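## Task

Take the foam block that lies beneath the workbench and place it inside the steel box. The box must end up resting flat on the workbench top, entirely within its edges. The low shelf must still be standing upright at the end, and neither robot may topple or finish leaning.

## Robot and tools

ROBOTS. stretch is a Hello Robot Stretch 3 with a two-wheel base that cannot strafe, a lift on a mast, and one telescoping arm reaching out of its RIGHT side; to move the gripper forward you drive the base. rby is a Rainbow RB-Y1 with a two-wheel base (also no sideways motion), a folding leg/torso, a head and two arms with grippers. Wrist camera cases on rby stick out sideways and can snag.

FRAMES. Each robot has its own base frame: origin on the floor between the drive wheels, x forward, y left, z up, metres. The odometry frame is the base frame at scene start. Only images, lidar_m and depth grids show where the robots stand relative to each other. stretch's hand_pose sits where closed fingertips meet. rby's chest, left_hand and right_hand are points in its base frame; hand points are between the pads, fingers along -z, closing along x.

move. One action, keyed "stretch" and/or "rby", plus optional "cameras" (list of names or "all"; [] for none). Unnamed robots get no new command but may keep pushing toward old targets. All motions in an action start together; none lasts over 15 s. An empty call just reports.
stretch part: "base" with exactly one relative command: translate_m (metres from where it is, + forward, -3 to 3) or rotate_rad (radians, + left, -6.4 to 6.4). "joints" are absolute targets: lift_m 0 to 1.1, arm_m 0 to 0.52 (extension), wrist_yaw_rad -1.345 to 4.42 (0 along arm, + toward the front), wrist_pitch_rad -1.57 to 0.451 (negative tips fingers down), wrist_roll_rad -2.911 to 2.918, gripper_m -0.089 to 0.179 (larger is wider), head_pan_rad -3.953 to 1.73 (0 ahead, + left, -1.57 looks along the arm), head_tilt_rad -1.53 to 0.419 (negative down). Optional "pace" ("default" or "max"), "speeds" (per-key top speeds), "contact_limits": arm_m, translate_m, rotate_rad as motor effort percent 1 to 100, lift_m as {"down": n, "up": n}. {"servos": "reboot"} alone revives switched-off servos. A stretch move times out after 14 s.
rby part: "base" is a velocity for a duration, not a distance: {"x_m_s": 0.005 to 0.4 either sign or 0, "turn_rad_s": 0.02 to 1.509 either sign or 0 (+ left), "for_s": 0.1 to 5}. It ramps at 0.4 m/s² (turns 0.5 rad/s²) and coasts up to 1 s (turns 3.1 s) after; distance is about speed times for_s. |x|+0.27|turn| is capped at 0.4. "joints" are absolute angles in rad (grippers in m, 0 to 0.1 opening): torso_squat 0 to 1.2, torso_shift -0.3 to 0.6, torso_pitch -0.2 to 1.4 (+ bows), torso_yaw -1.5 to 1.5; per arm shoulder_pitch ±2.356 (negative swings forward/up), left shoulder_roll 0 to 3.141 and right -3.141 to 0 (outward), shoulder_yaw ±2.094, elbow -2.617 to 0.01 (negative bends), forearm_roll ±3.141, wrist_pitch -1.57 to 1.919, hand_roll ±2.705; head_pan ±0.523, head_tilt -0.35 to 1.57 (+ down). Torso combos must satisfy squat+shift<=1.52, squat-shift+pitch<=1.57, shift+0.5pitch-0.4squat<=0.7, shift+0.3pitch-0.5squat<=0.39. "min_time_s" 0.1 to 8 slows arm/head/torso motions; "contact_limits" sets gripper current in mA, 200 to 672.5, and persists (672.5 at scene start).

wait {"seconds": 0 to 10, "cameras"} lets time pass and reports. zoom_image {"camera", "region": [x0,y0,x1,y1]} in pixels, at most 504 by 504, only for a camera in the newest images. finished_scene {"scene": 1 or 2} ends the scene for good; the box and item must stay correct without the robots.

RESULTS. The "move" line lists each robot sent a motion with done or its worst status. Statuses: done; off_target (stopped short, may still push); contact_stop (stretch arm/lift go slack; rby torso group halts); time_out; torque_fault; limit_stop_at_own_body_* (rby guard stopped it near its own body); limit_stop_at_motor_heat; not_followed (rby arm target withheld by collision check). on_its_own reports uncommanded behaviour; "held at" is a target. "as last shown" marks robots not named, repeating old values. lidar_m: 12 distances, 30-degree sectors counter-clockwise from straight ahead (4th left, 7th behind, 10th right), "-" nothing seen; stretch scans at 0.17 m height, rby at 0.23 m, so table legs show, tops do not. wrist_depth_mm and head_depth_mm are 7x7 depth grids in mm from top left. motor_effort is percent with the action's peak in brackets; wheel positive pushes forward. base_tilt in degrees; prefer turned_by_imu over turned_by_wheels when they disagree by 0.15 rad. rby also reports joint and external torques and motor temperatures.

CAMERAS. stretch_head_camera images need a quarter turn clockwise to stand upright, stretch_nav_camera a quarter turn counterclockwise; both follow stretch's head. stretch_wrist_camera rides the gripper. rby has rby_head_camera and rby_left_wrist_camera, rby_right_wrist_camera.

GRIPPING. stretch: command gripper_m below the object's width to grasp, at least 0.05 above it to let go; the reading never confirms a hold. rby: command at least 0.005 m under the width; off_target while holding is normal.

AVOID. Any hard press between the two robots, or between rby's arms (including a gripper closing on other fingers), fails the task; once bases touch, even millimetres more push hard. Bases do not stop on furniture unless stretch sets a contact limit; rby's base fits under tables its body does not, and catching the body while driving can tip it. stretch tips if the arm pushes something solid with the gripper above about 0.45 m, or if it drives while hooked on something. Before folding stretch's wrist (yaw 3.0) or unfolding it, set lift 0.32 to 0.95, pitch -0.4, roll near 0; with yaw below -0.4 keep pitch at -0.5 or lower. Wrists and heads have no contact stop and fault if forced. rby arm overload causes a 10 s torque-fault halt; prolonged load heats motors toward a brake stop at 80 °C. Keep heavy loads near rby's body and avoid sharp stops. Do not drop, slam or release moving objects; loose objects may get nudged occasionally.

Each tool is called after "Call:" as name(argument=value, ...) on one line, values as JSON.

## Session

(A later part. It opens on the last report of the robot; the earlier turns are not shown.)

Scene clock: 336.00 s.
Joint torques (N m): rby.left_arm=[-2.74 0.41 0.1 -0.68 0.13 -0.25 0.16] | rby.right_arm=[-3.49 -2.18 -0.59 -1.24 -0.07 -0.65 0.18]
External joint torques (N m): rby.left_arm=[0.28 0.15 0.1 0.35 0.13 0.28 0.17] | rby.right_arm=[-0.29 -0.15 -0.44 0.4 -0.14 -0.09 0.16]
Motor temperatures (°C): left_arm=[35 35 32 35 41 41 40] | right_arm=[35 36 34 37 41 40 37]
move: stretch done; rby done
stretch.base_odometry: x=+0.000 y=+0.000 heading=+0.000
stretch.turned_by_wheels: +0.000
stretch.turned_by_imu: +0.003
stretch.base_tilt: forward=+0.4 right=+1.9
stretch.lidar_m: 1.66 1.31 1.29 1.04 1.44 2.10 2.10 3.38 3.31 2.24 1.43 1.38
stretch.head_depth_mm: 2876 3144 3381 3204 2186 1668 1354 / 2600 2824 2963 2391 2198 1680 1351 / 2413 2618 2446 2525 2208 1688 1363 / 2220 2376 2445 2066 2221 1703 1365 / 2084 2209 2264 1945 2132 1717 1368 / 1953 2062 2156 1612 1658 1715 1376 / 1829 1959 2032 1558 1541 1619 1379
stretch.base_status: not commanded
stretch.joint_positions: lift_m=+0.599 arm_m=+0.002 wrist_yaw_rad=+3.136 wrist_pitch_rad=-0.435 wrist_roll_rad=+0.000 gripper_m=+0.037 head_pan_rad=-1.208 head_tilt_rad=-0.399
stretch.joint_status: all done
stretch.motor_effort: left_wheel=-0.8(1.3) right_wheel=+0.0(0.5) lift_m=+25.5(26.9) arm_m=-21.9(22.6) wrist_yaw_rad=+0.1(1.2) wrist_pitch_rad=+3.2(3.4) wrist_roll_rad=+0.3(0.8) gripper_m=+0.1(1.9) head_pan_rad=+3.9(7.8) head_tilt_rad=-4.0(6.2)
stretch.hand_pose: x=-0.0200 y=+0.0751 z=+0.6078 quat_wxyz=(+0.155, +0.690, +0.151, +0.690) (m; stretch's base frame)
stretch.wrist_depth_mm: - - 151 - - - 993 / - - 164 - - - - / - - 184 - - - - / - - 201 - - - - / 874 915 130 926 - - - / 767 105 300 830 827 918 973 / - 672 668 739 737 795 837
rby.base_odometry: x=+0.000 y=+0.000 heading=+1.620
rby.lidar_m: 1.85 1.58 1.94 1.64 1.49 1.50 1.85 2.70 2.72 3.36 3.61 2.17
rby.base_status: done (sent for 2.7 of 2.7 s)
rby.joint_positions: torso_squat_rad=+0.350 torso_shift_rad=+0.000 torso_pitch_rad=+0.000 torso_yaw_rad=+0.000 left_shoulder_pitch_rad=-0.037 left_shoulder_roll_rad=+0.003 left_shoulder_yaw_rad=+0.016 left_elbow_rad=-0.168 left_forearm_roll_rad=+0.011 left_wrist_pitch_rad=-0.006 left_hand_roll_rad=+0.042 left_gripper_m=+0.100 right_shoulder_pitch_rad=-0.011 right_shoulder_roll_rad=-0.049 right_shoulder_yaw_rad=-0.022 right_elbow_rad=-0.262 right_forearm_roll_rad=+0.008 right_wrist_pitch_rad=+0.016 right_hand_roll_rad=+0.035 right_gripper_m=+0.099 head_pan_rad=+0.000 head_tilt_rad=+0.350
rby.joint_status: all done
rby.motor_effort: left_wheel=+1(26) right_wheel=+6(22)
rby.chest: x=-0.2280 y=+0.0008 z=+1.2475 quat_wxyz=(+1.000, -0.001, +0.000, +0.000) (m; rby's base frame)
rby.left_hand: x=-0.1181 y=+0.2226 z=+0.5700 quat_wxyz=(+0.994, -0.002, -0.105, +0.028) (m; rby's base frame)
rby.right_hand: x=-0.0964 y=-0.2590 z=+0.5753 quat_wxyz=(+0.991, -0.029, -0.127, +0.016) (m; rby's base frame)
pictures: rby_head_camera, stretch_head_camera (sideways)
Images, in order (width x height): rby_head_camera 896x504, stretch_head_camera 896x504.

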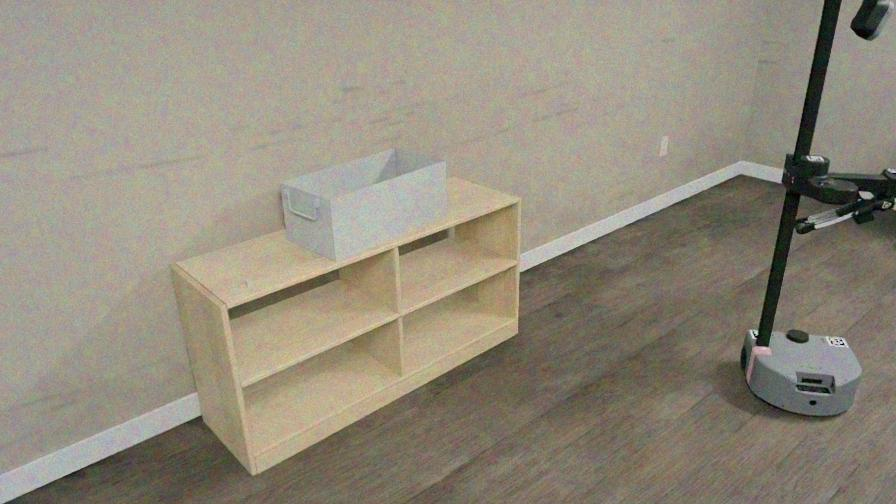

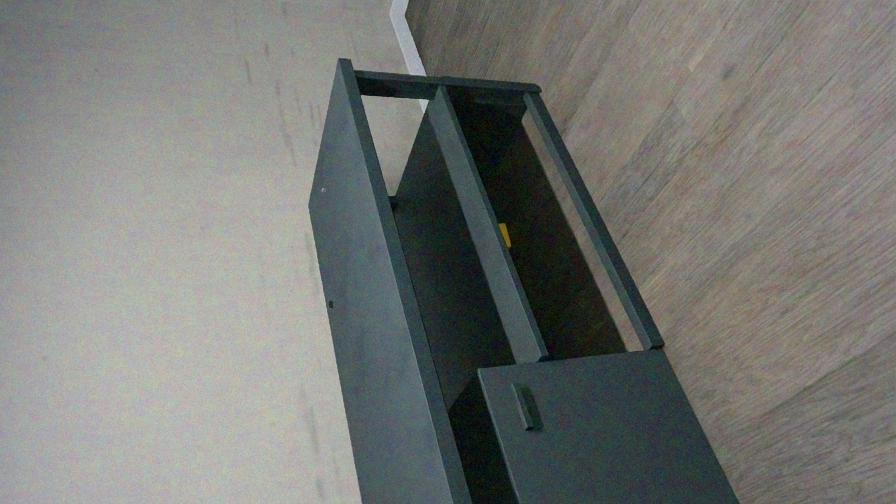

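Call:
move(stretch={"base": {"rotate_rad": 1.637}, "joints": {"lift_m": 0.26, "head_pan_rad": -1.57, "head_tilt_rad": -0.3}, "pace": "max"}, rby={"base": {"turn_rad_s": -0.35, "for_s": 0.8}}, cameras=["rby_head_camera", "stretch_head_camera"])

Scene clock: 504.63 s.
Joint torques (N m): rby.left_arm=[-2.32 0.53 0.08 -0.64 0.17 -0.29 0.1] | rby.right_arm=[-3.49 -2.13 -0.41 -1.19 -0.07 -0.67 0.2]
External joint torques (N m): rby.left_arm=[0.71 0.26 0.07 0.39 0.17 0.23 0.11] | rby.right_arm=[-0.29 -0.1 -0.26 0.45 -0.13 -0.1 0.19]
Motor temperatures (°C): left_arm=[35 35 32 35 41 41 40] | right_arm=[35 36 34 37 41 39 37]
move: stretch done; rby done
stretch.base_odometry: x=+0.000 y=+0.000 heading=+1.637
stretch.turned_by_wheels: +1.637
stretch.turned_by_imu: +1.643
stretch.base_tilt: forward=+0.4 right=+1.9
stretch.lidar_m: 1.05 1.94 2.15 4.08 3.37 3.31 2.23 1.42 1.38 1.60 1.31 1.29
stretch.head_depth_mm: 1837 1927 2040 2156 2234 1867 1458 / 1957 2067 2160 2275 2369 1877 1469 / 2083 2187 2305 2465 2557 1890 1473 / 1903 2000 2119 2215 2280 1915 1480 / 1674 1761 1818 1905 2001 1909 1483 / 1503 1542 1608 1689 1755 1765 1502 / 1351 1395 1442 1497 1549 1607 1505
stretch.base_status: done
stretch.joint_positions: lift_m=+0.260 arm_m=+0.002 wrist_yaw_rad=+3.136 wrist_pitch_rad=-0.435 wrist_roll_rad=+0.000 gripper_m=+0.037 head_pan_rad=-1.569 head_tilt_rad=-0.302
stretch.joint_status: all done
stretch.motor_effort: left_wheel=-5.4(11.9) right_wheel=+3.1(10.7) lift_m=+20.8(22.2) arm_m=-21.8(22.7) wrist_yaw_rad=-0.5(1.1) wrist_pitch_rad=+3.4(3.4) wrist_roll_rad=+0.6(0.6) gripper_m=-1.1(1.7) head_pan_rad=-4.0(6.3) head_tilt_rad=+4.9(6.2)
stretch.hand_pose: x=-0.0200 y=+0.0751 z=+0.2689 quat_wxyz=(+0.155, +0.690, +0.151, +0.690) (m; stretch's base frame)
stretch.wrist_depth_mm: - - 151 - - - - / 826 882 165 - - - - / 644 686 184 787 833 925 999 / 542 562 201 656 671 713 756 / 456 282 130 293 548 586 613 / 237 104 250 259 261 488 516 / - 207 222 232 246 422 439
rby.base_odometry: x=+0.000 y=+0.000 heading=+1.340
rby.lidar_m: 2.26 1.57 1.91 1.96 1.51 1.49 1.59 2.34 2.70 2.88 3.75 2.17
rby.base_status: done (sent for 0.8 of 0.8 s)
rby.joint_positions: torso_squat_rad=+0.350 torso_shift_rad=+0.000 torso_pitch_rad=+0.000 torso_yaw_rad=+0.000 left_shoulder_pitch_rad=-0.037 left_shoulder_roll_rad=+0.003 left_shoulder_yaw_rad=+0.016 left_elbow_rad=-0.168 left_forearm_roll_rad=+0.011 left_wrist_pitch_rad=-0.006 left_hand_roll_rad=+0.042 left_gripper_m=+0.100 right_shoulder_pitch_rad=-0.011 right_shoulder_roll_rad=-0.049 right_shoulder_yaw_rad=-0.022 right_elbow_rad=-0.262 right_forearm_roll_rad=+0.008 right_wrist_pitch_rad=+0.016 right_hand_roll_rad=+0.035 right_gripper_m=+0.099 head_pan_rad=+0.000 head_tilt_rad=+0.350
rby.joint_status: not commanded
rby.motor_effort: left_wheel=-2(17) right_wheel=-5(19)
rby.chest: x=-0.2280 y=+0.0008 z=+1.2475 quat_wxyz=(+1.000, -0.001, +0.000, +0.000) (m; rby's base frame)
rby.left_hand: x=-0.1181 y=+0.2226 z=+0.5700 quat_wxyz=(+0.994, -0.002, -0.105, +0.028) (m; rby's base frame)
rby.right_hand: x=-0.0964 y=-0.2590 z=+0.5753 quat_wxyz=(+0.991, -0.029, -0.127, +0.016) (m; rby's base frame)
pictures: rby_head_camera, stretch_head_camera (sideways)
Images, in order (width x height): rby_head_camera 896x504, stretch_head_camera 896x504.

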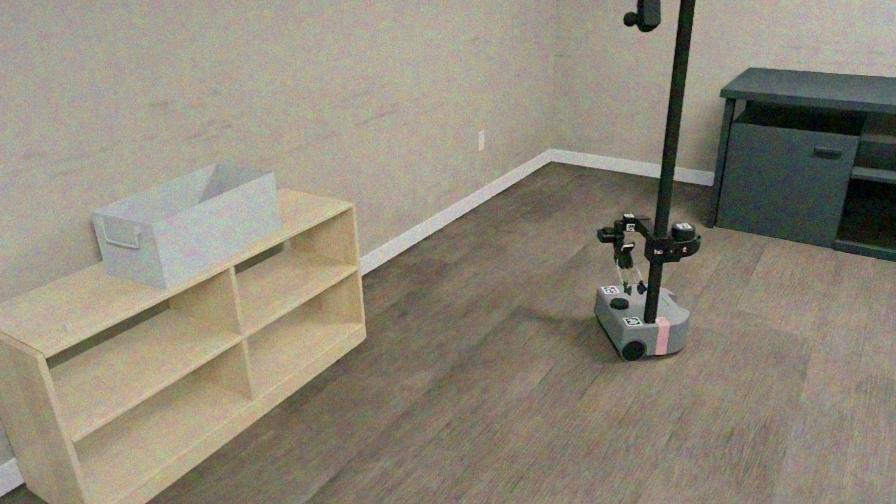

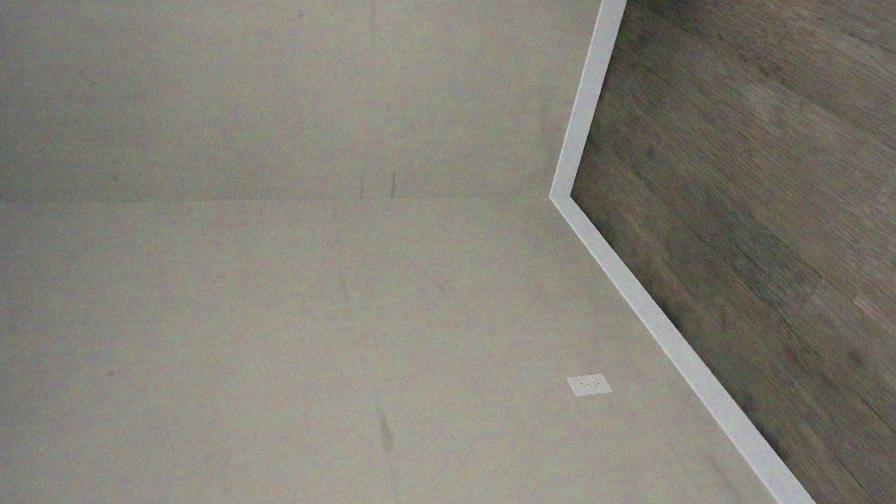

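Call:
move(stretch={"base": {"translate_m": -1.753}, "pace": "max"}, rby={"base": {"x_m_s": 0.4, "for_s": 3.64}}, cameras=["rby_head_camera"])

Call:
move(stretch={"base": {"rotate_rad": -0.613}, "joints": {"head_pan_rad": -1.57, "head_tilt_rad": -0.5}, "pace": "max"}, rby={"base": {"turn_rad_s": 0.6, "for_s": 1.86}}, cameras=["rby_head_camera", "stretch_head_camera", "stretch_nav_camera"])

Scene clock: 547.07 s.
Joint torques (N m): rby.left_arm=[-1.86 0.93 0.09 -0.57 0.1 -0.31 0.09] | rby.right_arm=[-3.47 -2.02 -0.2 -1.19 -0.05 -0.59 0.15]
External joint torques (N m): rby.left_arm=[1.17 0.68 0.09 0.46 0.1 0.21 0.1] | rby.right_arm=[-0.28 0.02 -0.05 0.45 -0.12 -0.02 0.13]
Motor temperatures (°C): left_arm=[34 35 32 35 40 40 40] | right_arm=[35 36 34 37 41 39 37]
move: stretch done; rby done
stretch.base_odometry: x=+0.115 y=-1.749 heading=+1.637
stretch.turned_by_wheels: +0.000
stretch.turned_by_imu: +0.009
stretch.base_tilt: forward=+0.4 right=+1.9
stretch.lidar_m: 2.35 2.34 4.81 2.46 1.99 2.00 0.50 0.78 0.97 0.84 0.75 2.63
stretch.head_depth_mm: 882 931 979 1027 1040 762 592 / 943 988 1046 1102 1052 764 596 / 1000 1053 1119 1188 1060 764 597 / 1075 1135 1206 1292 1072 768 602 / 1150 1239 1313 1397 1073 775 601 / 1252 1331 1435 1511 1086 776 606 / 1355 1459 1580 1692 1094 786 608
stretch.base_status: done
stretch.joint_positions: lift_m=+0.260 arm_m=+0.002 wrist_yaw_rad=+3.136 wrist_pitch_rad=-0.435 wrist_roll_rad=+0.000 gripper_m=+0.037 head_pan_rad=-1.570 head_tilt_rad=-0.300
stretch.joint_status: not commanded
stretch.motor_effort: left_wheel=-5.8(14.4) right_wheel=+1.3(9.7) lift_m=+35.7(36.8) arm_m=-18.8(21.2) wrist_yaw_rad=-0.7(1.1) wrist_pitch_rad=+3.1(3.4) wrist_roll_rad=+0.2(0.7) gripper_m=-0.6(1.8) head_pan_rad=-3.3(4.9) head_tilt_rad=+5.4(6.2)
stretch.hand_pose: x=-0.0200 y=+0.0751 z=+0.2689 quat_wxyz=(+0.155, +0.690, +0.151, +0.690) (m; stretch's base frame)
stretch.wrist_depth_mm: - - 151 - - - - / 836 889 164 - - - - / 643 680 185 767 843 913 992 / 548 560 201 640 663 712 765 / 452 282 131 293 542 581 613 / 239 104 248 259 262 491 512 / - 208 224 231 247 427 443
rby.base_odometry: x=+0.332 y=+1.415 heading=+1.341
rby.lidar_m: 1.44 0.82 0.68 0.96 1.69 2.68 2.86 3.60 3.53 3.75 2.47 2.40
rby.base_status: done (sent for 3.63 of 3.63 s)
rby.joint_positions: torso_squat_rad=+0.350 torso_shift_rad=+0.000 torso_pitch_rad=+0.000 torso_yaw_rad=+0.000 left_shoulder_pitch_rad=-0.037 left_shoulder_roll_rad=+0.003 left_shoulder_yaw_rad=+0.016 left_elbow_rad=-0.168 left_forearm_roll_rad=+0.011 left_wrist_pitch_rad=-0.006 left_hand_roll_rad=+0.042 left_gripper_m=+0.100 right_shoulder_pitch_rad=-0.011 right_shoulder_roll_rad=-0.049 right_shoulder_yaw_rad=-0.022 right_elbow_rad=-0.262 right_forearm_roll_rad=+0.008 right_wrist_pitch_rad=+0.016 right_hand_roll_rad=+0.035 right_gripper_m=+0.099 head_pan_rad=+0.000 head_tilt_rad=+0.350
rby.joint_status: not commanded
rby.motor_effort: left_wheel=+8(35) right_wheel=-7(26)
rby.chest: x=-0.2279 y=+0.0008 z=+1.2475 quat_wxyz=(+1.000, -0.001, +0.000, +0.000) (m; rby's base frame)
rby.left_hand: x=-0.1180 y=+0.2226 z=+0.5700 quat_wxyz=(+0.994, -0.002, -0.105, +0.028) (m; rby's base frame)
rby.right_hand: x=-0.0964 y=-0.2590 z=+0.5753 quat_wxyz=(+0.991, -0.029, -0.127, +0.016) (m; rby's base frame)
pictures: rby_head_camera
Images, in order (width x height): rby_head_camera 896x504.

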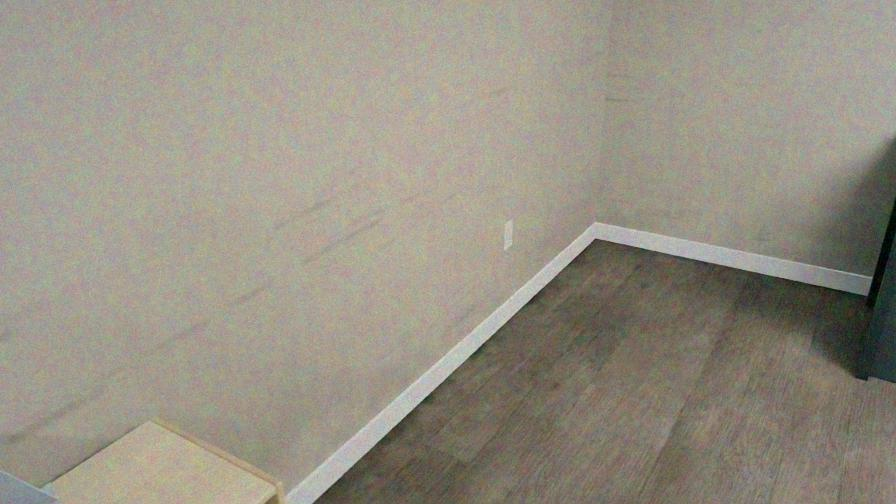

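Scene clock: 550.43 s.
Joint torques (N m): rby.left_arm=[-2.42 0.44 -0.12 -0.54 0 -0.23 0.17] | rby.right_arm=[-3.3 -2.09 -0.5 -1.17 -0.1 -0.61 0.19]
External joint torques (N m): rby.left_arm=[0.6 0.18 -0.12 0.49 -0.01 0.29 0.18] | rby.right_arm=[-0.1 -0.06 -0.35 0.47 -0.16 -0.04 0.18]
Motor temperatures (°C): left_arm=[34 35 32 35 40 40 40] | right_arm=[35 36 34 37 41 39 37]
move: stretch done; rby done
stretch.base_odometry: x=+0.115 y=-1.749 heading=+1.024
stretch.turned_by_wheels: -0.613
stretch.turned_by_imu: -0.613
stretch.base_tilt: forward=+0.4 right=+1.8
stretch.lidar_m: 2.64 2.43 2.15 4.80 2.63 2.02 1.99 0.50 0.70 0.97 0.89 0.75
stretch.head_depth_mm: 839 910 1005 1048 776 613 507 / 841 917 1005 1058 779 617 509 / 838 919 1005 1065 782 617 508 / 843 916 1004 1061 784 620 512 / 845 917 1006 1070 787 620 511 / 842 923 1004 1068 789 620 514 / 843 923 1010 1071 792 626 513
stretch.base_status: done
stretch.joint_positions: lift_m=+0.260 arm_m=+0.002 wrist_yaw_rad=+3.136 wrist_pitch_rad=-0.435 wrist_roll_rad=+0.000 gripper_m=+0.037 head_pan_rad=-1.570 head_tilt_rad=-0.499
stretch.joint_status: all done
stretch.motor_effort: left_wheel=+3.8(11.8) right_wheel=-6.6(13.9) lift_m=+34.9(35.9) arm_m=-20.6(21.5) wrist_yaw_rad=-0.4(1.0) wrist_pitch_rad=+3.1(3.4) wrist_roll_rad=+0.3(0.6) gripper_m=-0.3(2.1) head_pan_rad=-3.8(5.9) head_tilt_rad=-5.3(5.9)
stretch.hand_pose: x=-0.0200 y=+0.0751 z=+0.2689 quat_wxyz=(+0.155, +0.690, +0.151, +0.690) (m; stretch's base frame)
stretch.wrist_depth_mm: - - 151 - - - - / 815 875 165 - - - - / 648 690 185 788 848 930 983 / 542 563 200 635 665 714 764 / 452 283 131 292 544 580 604 / 238 104 250 260 262 489 520 / - 207 224 231 247 426 437
rby.base_odometry: x=+0.332 y=+1.415 heading=+2.461
rby.lidar_m: 0.68 0.96 1.88 2.68 2.95 3.55 3.52 2.54 2.46 2.42 1.36 0.83
rby.base_status: done (sent for 1.87 of 1.87 s)
rby.joint_positions: torso_squat_rad=+0.350 torso_shift_rad=+0.000 torso_pitch_rad=+0.000 torso_yaw_rad=+0.000 left_shoulder_pitch_rad=-0.037 left_shoulder_roll_rad=+0.003 left_shoulder_yaw_rad=+0.016 left_elbow_rad=-0.168 left_forearm_roll_rad=+0.011 left_wrist_pitch_rad=-0.006 left_hand_roll_rad=+0.042 left_gripper_m=+0.100 right_shoulder_pitch_rad=-0.011 right_shoulder_roll_rad=-0.049 right_shoulder_yaw_rad=-0.022 right_elbow_rad=-0.262 right_forearm_roll_rad=+0.008 right_wrist_pitch_rad=+0.016 right_hand_roll_rad=+0.035 right_gripper_m=+0.099 head_pan_rad=+0.000 head_tilt_rad=+0.350
rby.joint_status: not commanded
rby.motor_effort: left_wheel=+2(26) right_wheel=+4(22)
rby.chest: x=-0.2279 y=+0.0008 z=+1.2475 quat_wxyz=(+1.000, -0.001, +0.000, +0.000) (m; rby's base frame)
rby.left_hand: x=-0.1180 y=+0.2226 z=+0.5700 quat_wxyz=(+0.994, -0.002, -0.105, +0.028) (m; rby's base frame)
rby.right_hand: x=-0.0964 y=-0.2590 z=+0.5753 quat_wxyz=(+0.991, -0.029, -0.127, +0.016) (m; rby's base frame)
pictures: rby_head_camera, stretch_head_camera (sideways), stretch_nav_camera (sideways)
Images, in order (width x height): rby_head_camera 896x504, stretch_head_camera 896x504, stretch_nav_camera 672x504.

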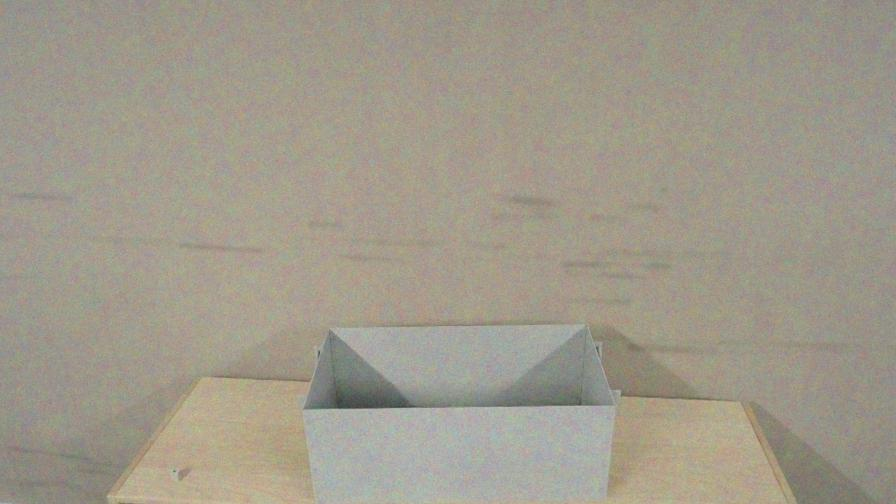

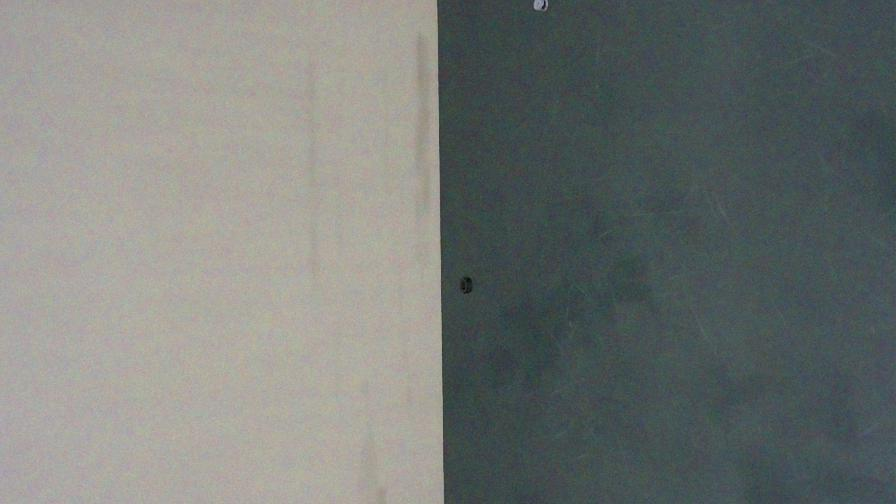

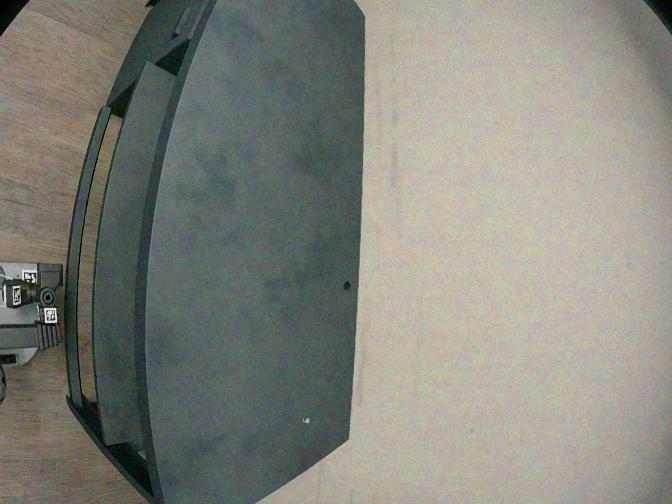

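Call:
zoom_image(camera="rby_head_camera", region=[260, 300, 680, 504])

Call:
move(stretch={"joints": {"lift_m": 0.34, "wrist_pitch_rad": -0.4}}, rby={"joints": {"head_tilt_rad": 0.7}}, cameras=["rby_head_camera"])

Call:
zoom_image(camera="rby_head_camera", region=[230, 60, 690, 400])

Scaled by 1.200.

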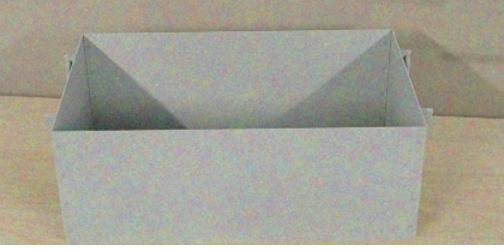

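Scene clock: 592.60 s.
Joint torques (N m): rby.left_arm=[-2.35 0.73 0.11 -0.59 -0.03 -0.34 0.21] | rby.right_arm=[-3.43 -1.97 -0.25 -1.22 -0.08 -0.69 0.19]
External joint torques (N m): rby.left_arm=[0.68 0.47 0.11 0.44 -0.03 0.18 0.22] | rby.right_arm=[-0.23 0.06 -0.1 0.42 -0.15 -0.12 0.17]
Motor temperatures (°C): left_arm=[34 35 32 35 40 40 40] | right_arm=[35 36 34 36 41 39 37]
move: stretch done; rby done
stretch.base_odometry: x=+0.115 y=-1.749 heading=+1.024
stretch.turned_by_wheels: +0.000
stretch.turned_by_imu: +0.001
stretch.base_tilt: forward=+0.4 right=+1.9
stretch.lidar_m: 2.63 2.43 2.16 4.81 2.63 2.02 1.99 0.50 0.70 0.97 0.89 0.75
stretch.head_depth_mm: 841 913 1003 1053 774 614 507 / 839 921 1005 1057 778 616 508 / 836 913 999 1061 782 617 508 / 841 918 1011 1064 785 620 511 / 845 918 1005 1067 785 618 511 / 842 917 1010 1067 789 622 513 / 843 922 1010 1071 787 623 514
stretch.base_status: not commanded
stretch.joint_positions: lift_m=+0.340 arm_m=+0.002 wrist_yaw_rad=+3.136 wrist_pitch_rad=-0.421 wrist_roll_rad=+0.000 gripper_m=+0.037 head_pan_rad=-1.570 head_tilt_rad=-0.500
stretch.joint_status: all done
stretch.motor_effort: left_wheel=+3.6(4.4) right_wheel=-6.6(6.9) lift_m=+36.5(38.7) arm_m=-22.1(22.6) wrist_yaw_rad=-0.4(1.0) wrist_pitch_rad=+4.2(7.1) wrist_roll_rad=+0.4(0.5) gripper_m=+0.5(1.4) head_pan_rad=-4.1(4.1) head_tilt_rad=-5.2(5.3)
stretch.hand_pose: x=-0.0199 y=+0.0769 z=+0.3521 quat_wxyz=(+0.150, +0.691, +0.146, +0.691) (m; stretch's base frame)
stretch.wrist_depth_mm: - - 149 - - - - / - - 163 - - - - / 803 847 182 980 - - - / 665 702 198 786 828 901 937 / 562 586 131 611 664 714 758 / 494 97 289 352 133 603 632 / - 286 302 322 481 519 542
rby.base_odometry: x=+0.332 y=+1.415 heading=+2.461
rby.lidar_m: 0.68 0.96 1.87 2.68 2.95 3.55 3.51 2.54 2.46 2.41 1.37 0.83
rby.base_status: not commanded
rby.joint_positions: torso_squat_rad=+0.350 torso_shift_rad=+0.000 torso_pitch_rad=+0.000 torso_yaw_rad=+0.000 left_shoulder_pitch_rad=-0.037 left_shoulder_roll_rad=+0.003 left_shoulder_yaw_rad=+0.016 left_elbow_rad=-0.168 left_forearm_roll_rad=+0.011 left_wrist_pitch_rad=-0.006 left_hand_roll_rad=+0.042 left_gripper_m=+0.100 right_shoulder_pitch_rad=-0.011 right_shoulder_roll_rad=-0.049 right_shoulder_yaw_rad=-0.022 right_elbow_rad=-0.262 right_forearm_roll_rad=+0.008 right_wrist_pitch_rad=+0.016 right_hand_roll_rad=+0.035 right_gripper_m=+0.099 head_pan_rad=+0.000 head_tilt_rad=+0.700
rby.joint_status: all done
rby.motor_effort: left_wheel=+2(3) right_wheel=+5(5)
rby.chest: x=-0.2279 y=+0.0008 z=+1.2475 quat_wxyz=(+1.000, -0.001, +0.000, +0.000) (m; rby's base frame)
rby.left_hand: x=-0.1180 y=+0.2226 z=+0.5700 quat_wxyz=(+0.994, -0.002, -0.105, +0.028) (m; rby's base frame)
rby.right_hand: x=-0.0964 y=-0.2590 z=+0.5753 quat_wxyz=(+0.991, -0.029, -0.127, +0.016) (m; rby's base frame)
pictures: rby_head_camera
Images, in order (width x height): rby_head_camera 896x504.

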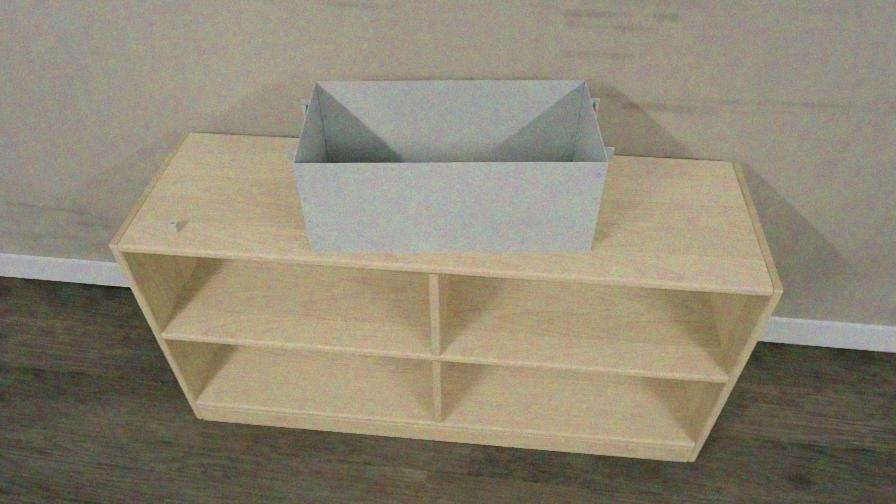

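Scaled by 1.096.

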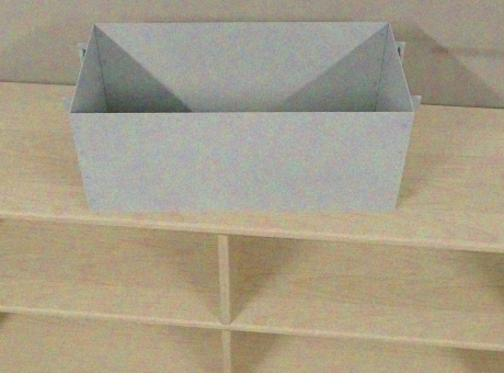

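Call:
move(stretch={"joints": {"wrist_yaw_rad": 1.57, "head_pan_rad": -1.57, "head_tilt_rad": -0.7}}, rby={"joints": {"left_shoulder_pitch_rad": -0.755, "left_shoulder_roll_rad": 0.22, "left_shoulder_yaw_rad": 0.285, "left_elbow_rad": -0.97, "left_forearm_roll_rad": 0.057, "left_wrist_pitch_rad": 0.921, "left_hand_roll_rad": -1.651, "right_shoulder_pitch_rad": -0.755, "right_shoulder_roll_rad": -0.22, "right_shoulder_yaw_rad": -0.285, "right_elbow_rad": -0.97, "right_forearm_roll_rad": -0.057, "right_wrist_pitch_rad": 0.921, "right_hand_roll_rad": 1.651}, "min_time_s": 2.5})

Scene clock: 843.83 s.
Joint torques (N m): rby.left_arm=[-21.74 7.82 2.17 -10.01 0.43 -1.05 0.01] | rby.right_arm=[-24.02 -9.23 -2.35 -8.95 -0.22 -1.43 0.35]
External joint torques (N m): rby.left_arm=[0.8 -0.48 1.65 0.44 0.34 0.51 0] | rby.right_arm=[-1.17 -0.48 -2.06 1.34 -0.41 0.1 0.36]
Motor temperatures (°C): left_arm=[34 34 32 35 40 40 39] | right_arm=[35 35 34 36 41 39 37]
move: stretch done; rby done
stretch.base_odometry: x=+0.115 y=-1.749 heading=+1.024
stretch.turned_by_wheels: +0.000
stretch.turned_by_imu: +0.001
stretch.base_tilt: forward=+0.4 right=+1.8
stretch.lidar_m: 2.64 2.44 2.15 4.81 2.62 2.02 1.99 0.50 0.70 0.97 0.89 0.75
stretch.head_depth_mm: 849 956 1019 782 630 531 763 / 852 958 1020 780 630 531 760 / 852 956 1018 781 632 530 763 / 856 962 1019 780 633 530 779 / 851 955 1023 778 634 531 776 / 852 961 1021 778 634 531 781 / 855 962 1022 780 634 531 779
stretch.base_status: not commanded
stretch.joint_positions: lift_m=+0.340 arm_m=+0.002 wrist_yaw_rad=+1.573 wrist_pitch_rad=-0.421 wrist_roll_rad=+0.000 gripper_m=+0.037 head_pan_rad=-1.570 head_tilt_rad=-0.702
stretch.joint_status: all done
stretch.motor_effort: left_wheel=+3.7(4.2) right_wheel=-6.6(6.9) lift_m=+36.6(37.0) arm_m=-20.8(22.0) wrist_yaw_rad=-2.9(5.3) wrist_pitch_rad=+4.3(4.5) wrist_roll_rad=+0.3(0.6) gripper_m=-0.2(1.7) head_pan_rad=-2.9(4.8) head_tilt_rad=-3.8(6.9)
stretch.hand_pose: x=+0.2027 y=-0.1468 z=+0.3521 quat_wxyz=(+0.593, +0.594, -0.383, +0.385) (m; stretch's base frame)
stretch.wrist_depth_mm: - - - - - 372 306 / - - - - - 562 211 / 802 835 912 966 943 613 586 / 668 697 744 805 760 682 643 / 562 591 131 611 662 711 711 / 493 106 522 530 130 610 632 / 439 429 461 477 474 518 541
rby.base_odometry: x=+0.332 y=+1.415 heading=+2.461
rby.lidar_m: 0.69 0.96 1.86 2.67 2.95 3.54 3.53 2.55 2.46 2.42 1.36 0.84
rby.base_status: not commanded
rby.joint_positions: torso_squat_rad=+0.350 torso_shift_rad=+0.000 torso_pitch_rad=+0.000 torso_yaw_rad=+0.000 left_shoulder_pitch_rad=-0.755 left_shoulder_roll_rad=+0.220 left_shoulder_yaw_rad=+0.285 left_elbow_rad=-0.970 left_forearm_roll_rad=+0.057 left_wrist_pitch_rad=+0.921 left_hand_roll_rad=-1.651 left_gripper_m=+0.100 right_shoulder_pitch_rad=-0.755 right_shoulder_roll_rad=-0.220 right_shoulder_yaw_rad=-0.285 right_elbow_rad=-0.970 right_forearm_roll_rad=-0.057 right_wrist_pitch_rad=+0.921 right_hand_roll_rad=+1.651 right_gripper_m=+0.099 head_pan_rad=+0.000 head_tilt_rad=+0.700
rby.joint_status: all done
rby.motor_effort: left_wheel=+2(4) right_wheel=+6(6)
rby.chest: x=-0.2280 y=+0.0008 z=+1.2475 quat_wxyz=(+1.000, -0.001, +0.000, +0.000) (m; rby's base frame)
rby.left_hand: x=+0.4040 y=+0.3062 z=+1.0006 quat_wxyz=(+0.660, +0.305, -0.250, -0.640) (m; rby's base frame)
rby.right_hand: x=+0.4039 y=-0.3052 z=+1.0012 quat_wxyz=(+0.659, -0.306, -0.249, +0.640) (m; rby's base frame)
pictures: rby_head_camera, rby_left_wrist_camera, rby_right_wrist_camera, stretch_head_camera (sideways), stretch_nav_camera (sideways), stretch_wrist_camera
Images, in order (width x height): rby_head_camera 896x504, rby_left_wrist_camera 644x364, rby_right_wrist_camera 644x364, stretch_head_camera 896x504, stretch_nav_camera 672x504, stretch_wrist_camera 644x364.

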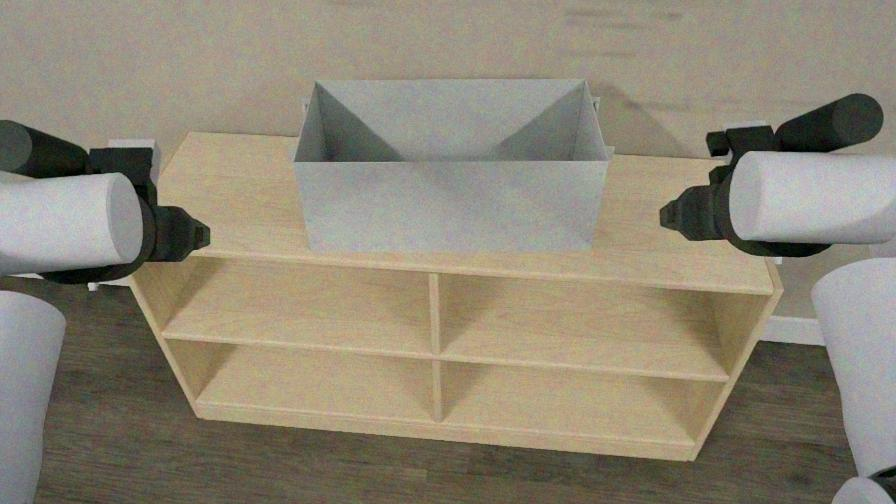

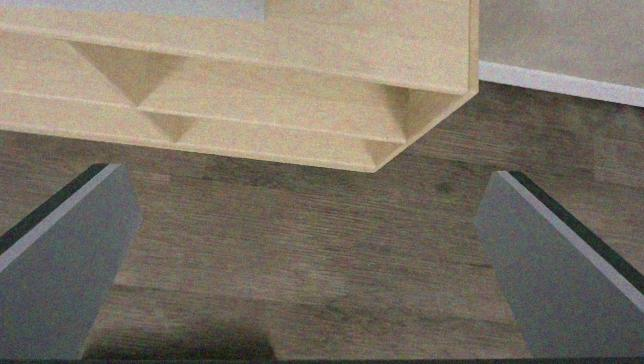

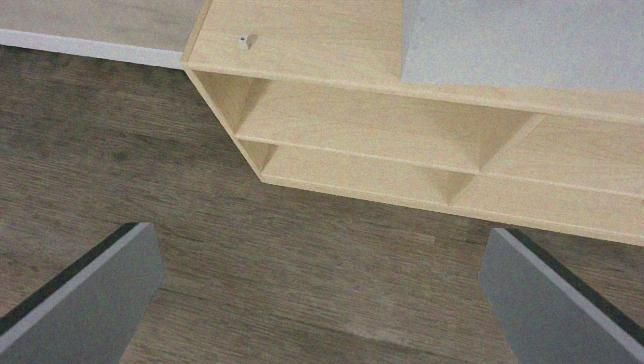

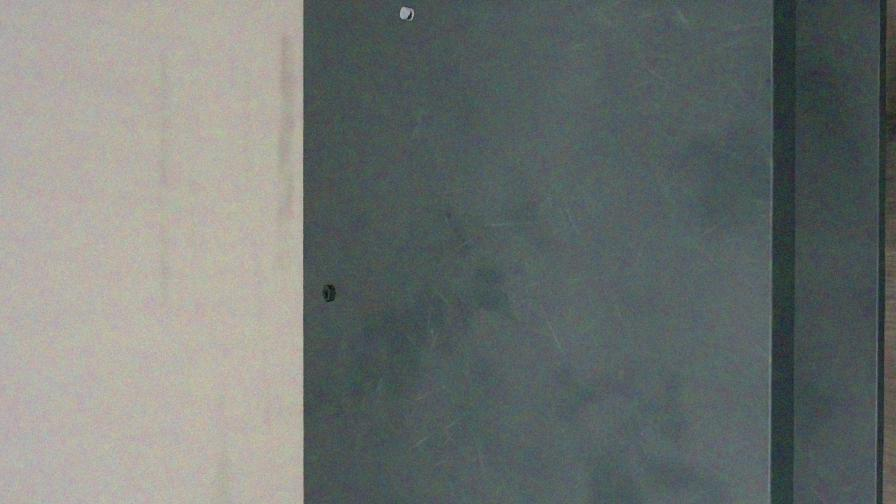

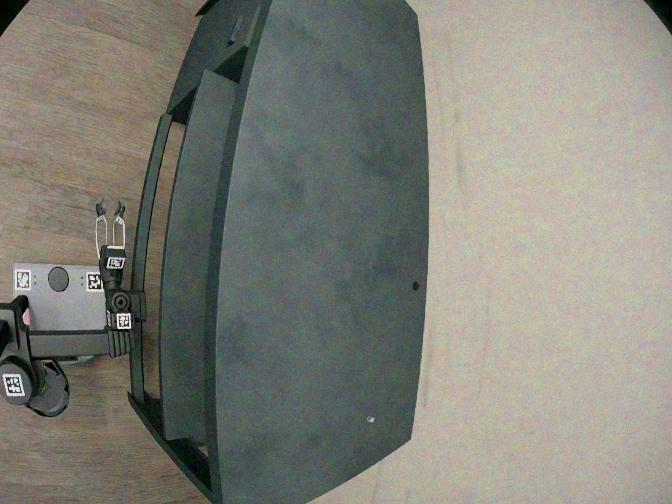

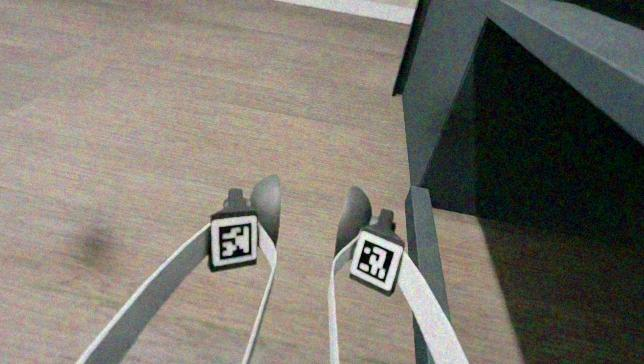

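Call:
move(stretch={"joints": {"arm_m": 0.09, "gripper_m": 0.17}}, rby={"base": {"x_m_s": 0.2, "for_s": 1.4}, "joints": {"head_tilt_rad": 0.9}}, cameras=["rby_head_camera", "rby_left_wrist_camera", "rby_right_wrist_camera"])

Call:
zoom_image(camera="rby_left_wrist_camera", region=[280, 0, 644, 220])

Call:
move(stretch={"joints": {"lift_m": 0.11}}, cameras=["stretch_wrist_camera", "stretch_nav_camera"])

Scene clock: 926.90 s.
Joint torques (N m): rby.left_arm=[-22.05 8 1.58 -9.9 0.43 -1.1 -0.05] | rby.right_arm=[-23.8 -9.27 -2.28 -9.02 -0.26 -1.4 0.4]
External joint torques (N m): rby.left_arm=[0.49 -0.3 1.06 0.56 0.35 0.46 -0.06] | rby.right_arm=[-0.95 -0.51 -1.98 1.27 -0.45 0.13 0.4]
Motor temperatures (°C): left_arm=[34 35 32 36 40 40 39] | right_arm=[36 35 34 36 41 39 37]
move: stretch done; rby done
stretch.base_odometry: x=+0.115 y=-1.749 heading=+1.024
stretch.turned_by_wheels: +0.000
stretch.turned_by_imu: +0.001
stretch.base_tilt: forward=+0.4 right=+1.9
stretch.lidar_m: 2.64 2.51 2.34 4.80 2.63 2.02 1.99 0.50 0.70 0.96 0.89 0.75
stretch.head_depth_mm: 849 955 1013 779 630 530 760 / 854 956 1018 778 630 529 765 / 853 961 1021 777 631 533 652 / 854 962 1023 777 632 532 763 / 851 961 1015 784 631 531 779 / 856 964 1021 780 633 531 777 / 854 967 1019 784 632 531 777
stretch.base_status: not commanded
stretch.joint_positions: lift_m=+0.340 arm_m=+0.090 wrist_yaw_rad=+1.581 wrist_pitch_rad=-0.423 wrist_roll_rad=+0.000 gripper_m=+0.170 head_pan_rad=-1.570 head_tilt_rad=-0.702
stretch.joint_status: all done
stretch.motor_effort: left_wheel=+4.1(4.2) right_wheel=-6.9(7.0) lift_m=+36.1(36.7) arm_m=+24.0(25.2) wrist_yaw_rad=-9.2(10.2) wrist_pitch_rad=+4.7(4.8) wrist_roll_rad=+0.3(0.7) gripper_m=+1.8(95.2) head_pan_rad=-2.8(4.2) head_tilt_rad=-0.6(2.8)
stretch.hand_pose: x=+0.2024 y=-0.2328 z=+0.3516 quat_wxyz=(+0.592, +0.596, -0.380, +0.387) (m; stretch's base frame)
stretch.wrist_depth_mm: - - - - - 244 309 / - - - - 594 165 167 / 800 848 897 942 639 136 109 / 667 673 727 772 701 135 87 / 115 554 609 640 681 146 80 / 473 509 528 548 573 128 79 / 433 443 465 475 506 496 79
rby.base_odometry: x=+0.114 y=+1.591 heading=+2.461
rby.lidar_m: 0.40 0.81 0.75 2.64 2.90 3.83 3.80 2.75 2.50 2.03 0.66 0.80
rby.base_status: done (sent for 1.4 of 1.4 s)
rby.joint_positions: torso_squat_rad=+0.350 torso_shift_rad=+0.000 torso_pitch_rad=+0.000 torso_yaw_rad=+0.000 left_shoulder_pitch_rad=-0.755 left_shoulder_roll_rad=+0.220 left_shoulder_yaw_rad=+0.285 left_elbow_rad=-0.970 left_forearm_roll_rad=+0.057 left_wrist_pitch_rad=+0.921 left_hand_roll_rad=-1.651 left_gripper_m=+0.100 right_shoulder_pitch_rad=-0.755 right_shoulder_roll_rad=-0.220 right_shoulder_yaw_rad=-0.285 right_elbow_rad=-0.970 right_forearm_roll_rad=-0.057 right_wrist_pitch_rad=+0.921 right_hand_roll_rad=+1.651 right_gripper_m=+0.099 head_pan_rad=+0.000 head_tilt_rad=+0.900
rby.joint_status: all done
rby.motor_effort: left_wheel=+2(25) right_wheel=-2(27)
rby.chest: x=-0.2280 y=+0.0008 z=+1.2475 quat_wxyz=(+1.000, -0.001, +0.000, +0.000) (m; rby's base frame)
rby.left_hand: x=+0.4039 y=+0.3062 z=+1.0006 quat_wxyz=(+0.660, +0.305, -0.250, -0.640) (m; rby's base frame)
rby.right_hand: x=+0.4039 y=-0.3052 z=+1.0012 quat_wxyz=(+0.659, -0.306, -0.249, +0.640) (m; rby's base frame)
pictures: rby_head_camera, rby_left_wrist_camera, rby_right_wrist_camera
Images, in order (width x height): rby_head_camera 896x504, rby_left_wrist_camera 644x364, rby_right_wrist_camera 644x364.

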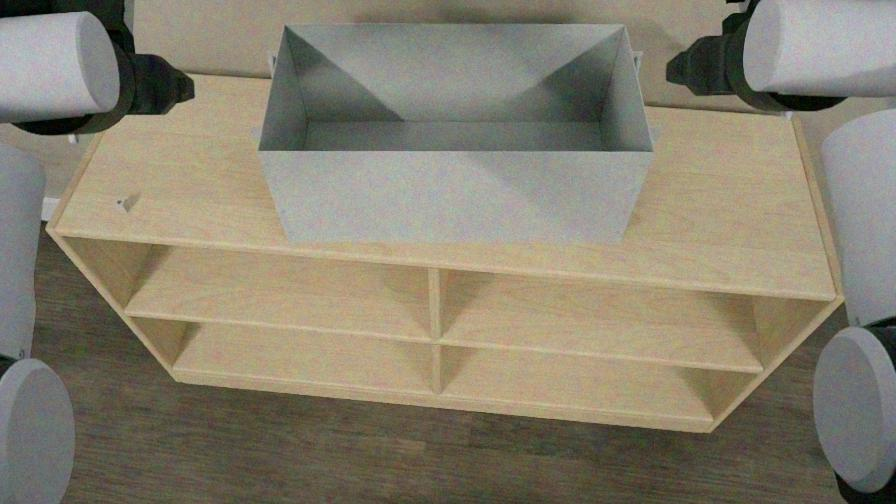

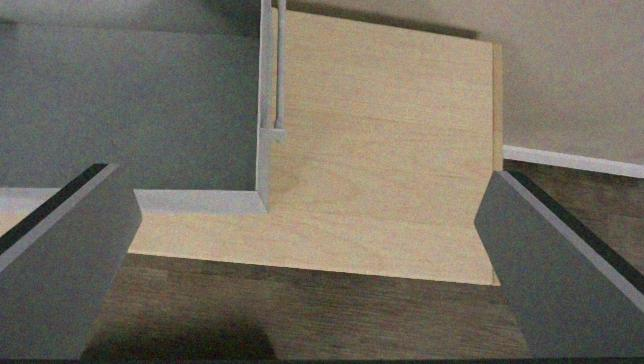

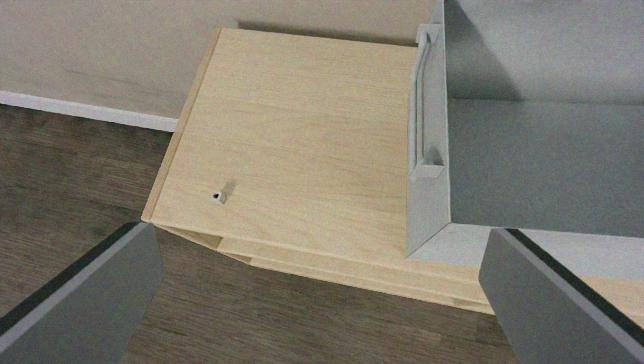

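Scaled by 1.385 from the camera's 644x364 image, which has a finer 828x468 frame.

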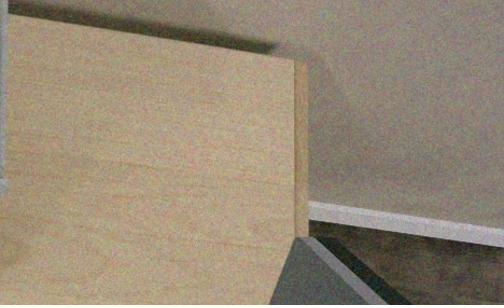

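Scene clock: 928.23 s.
Joint torques (N m): rby.left_arm=[-22.19 8.03 1.71 -9.99 0.48 -1.18 0.06] | rby.right_arm=[-23.72 -9.35 -2.3 -9.05 -0.26 -1.53 0.37]
External joint torques (N m): rby.left_arm=[0.34 -0.27 1.2 0.46 0.4 0.38 0.05] | rby.right_arm=[-0.87 -0.59 -2.01 1.24 -0.46 0 0.37]
Motor temperatures (°C): left_arm=[34 35 32 36 40 40 39] | right_arm=[36 35 34 36 41 39 37]
move: stretch contact_stop
stretch.base_odometry: x=+0.115 y=-1.749 heading=+1.023
stretch.turned_by_wheels: +0.000
stretch.turned_by_imu: +0.002
stretch.base_tilt: forward=+0.4 right=+1.8
stretch.lidar_m: 2.63 2.50 2.34 4.81 2.63 2.01 1.99 0.50 0.70 0.97 0.89 0.75
stretch.head_depth_mm: 852 953 1017 780 631 529 750 / 849 955 1017 777 631 530 754 / 849 959 1018 778 630 532 751 / 851 961 1021 782 633 531 731 / 852 960 1026 782 630 530 780 / 856 963 1023 784 632 532 775 / 856 963 1020 783 633 533 777
stretch.base_status: not commanded
stretch.joint_positions: lift_m=+0.308 arm_m=+0.090 wrist_yaw_rad=+1.564 wrist_pitch_rad=-0.420 wrist_roll_rad=+0.000 gripper_m=+0.170 head_pan_rad=-1.570 head_tilt_rad=-0.702
stretch.joint_status: lift_m contact_stop (moved -0.032 of -0.230)
stretch.on_its_own: lift_m is slack since a contact_stop (your +0.110 is given up)
stretch.motor_effort: left_wheel=-3.0(6.3) right_wheel=+3.3(6.8) lift_m=+27.1(40.3) arm_m=-7.3(24.6) wrist_yaw_rad=+5.6(31.4) wrist_pitch_rad=+4.2(4.8) wrist_roll_rad=+0.3(0.6) gripper_m=-0.7(2.7) head_pan_rad=-3.1(4.2) head_tilt_rad=-0.4(1.7)
stretch.hand_pose: x=+0.2027 y=-0.2366 z=+0.3204 quat_wxyz=(+0.595, +0.592, -0.386, +0.383) (m; stretch's base frame)
stretch.wrist_depth_mm: - - - - 537 144 111 / 954 - - - 573 128 90 / 753 796 839 911 636 616 81 / 628 629 674 716 707 676 - / 116 506 575 602 642 650 667 / 441 478 491 514 541 127 573 / 409 413 435 445 472 472 490
rby: as last shown
rby.lidar_m: 0.40 0.81 0.75 2.64 2.89 3.82 3.80 2.77 2.50 2.03 0.66 0.81
rby.motor_effort: left_wheel=+3(3) right_wheel=-2(2)
rby.right_hand: x=+0.4038 y=-0.3052 z=+1.0012 quat_wxyz=(+0.659, -0.306, -0.249, +0.640) (m; rby's base frame)
pictures: stretch_nav_camera (sideways), stretch_wrist_camera
Images, in order (width x height): stretch_nav_camera 672x504, stretch_wrist_camera 644x364.

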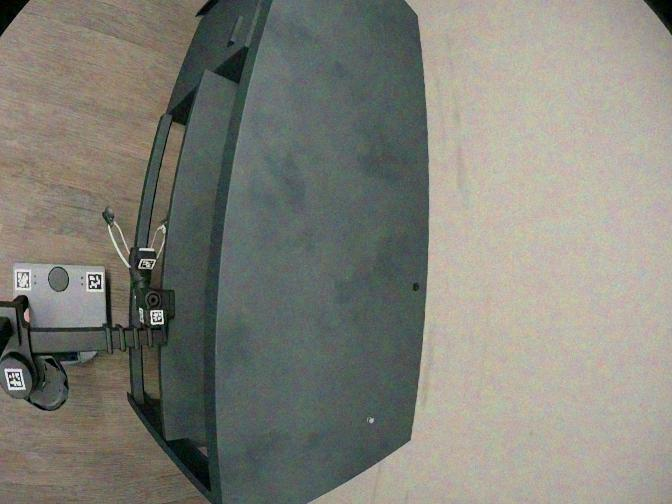

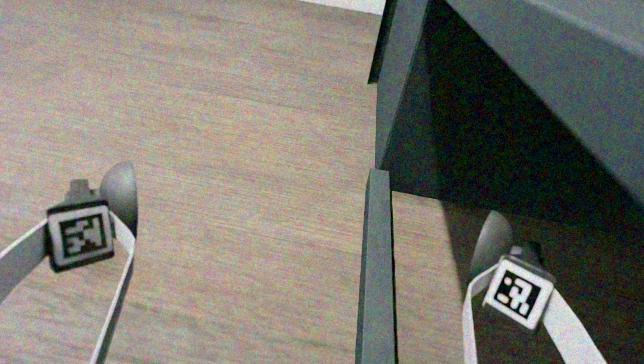

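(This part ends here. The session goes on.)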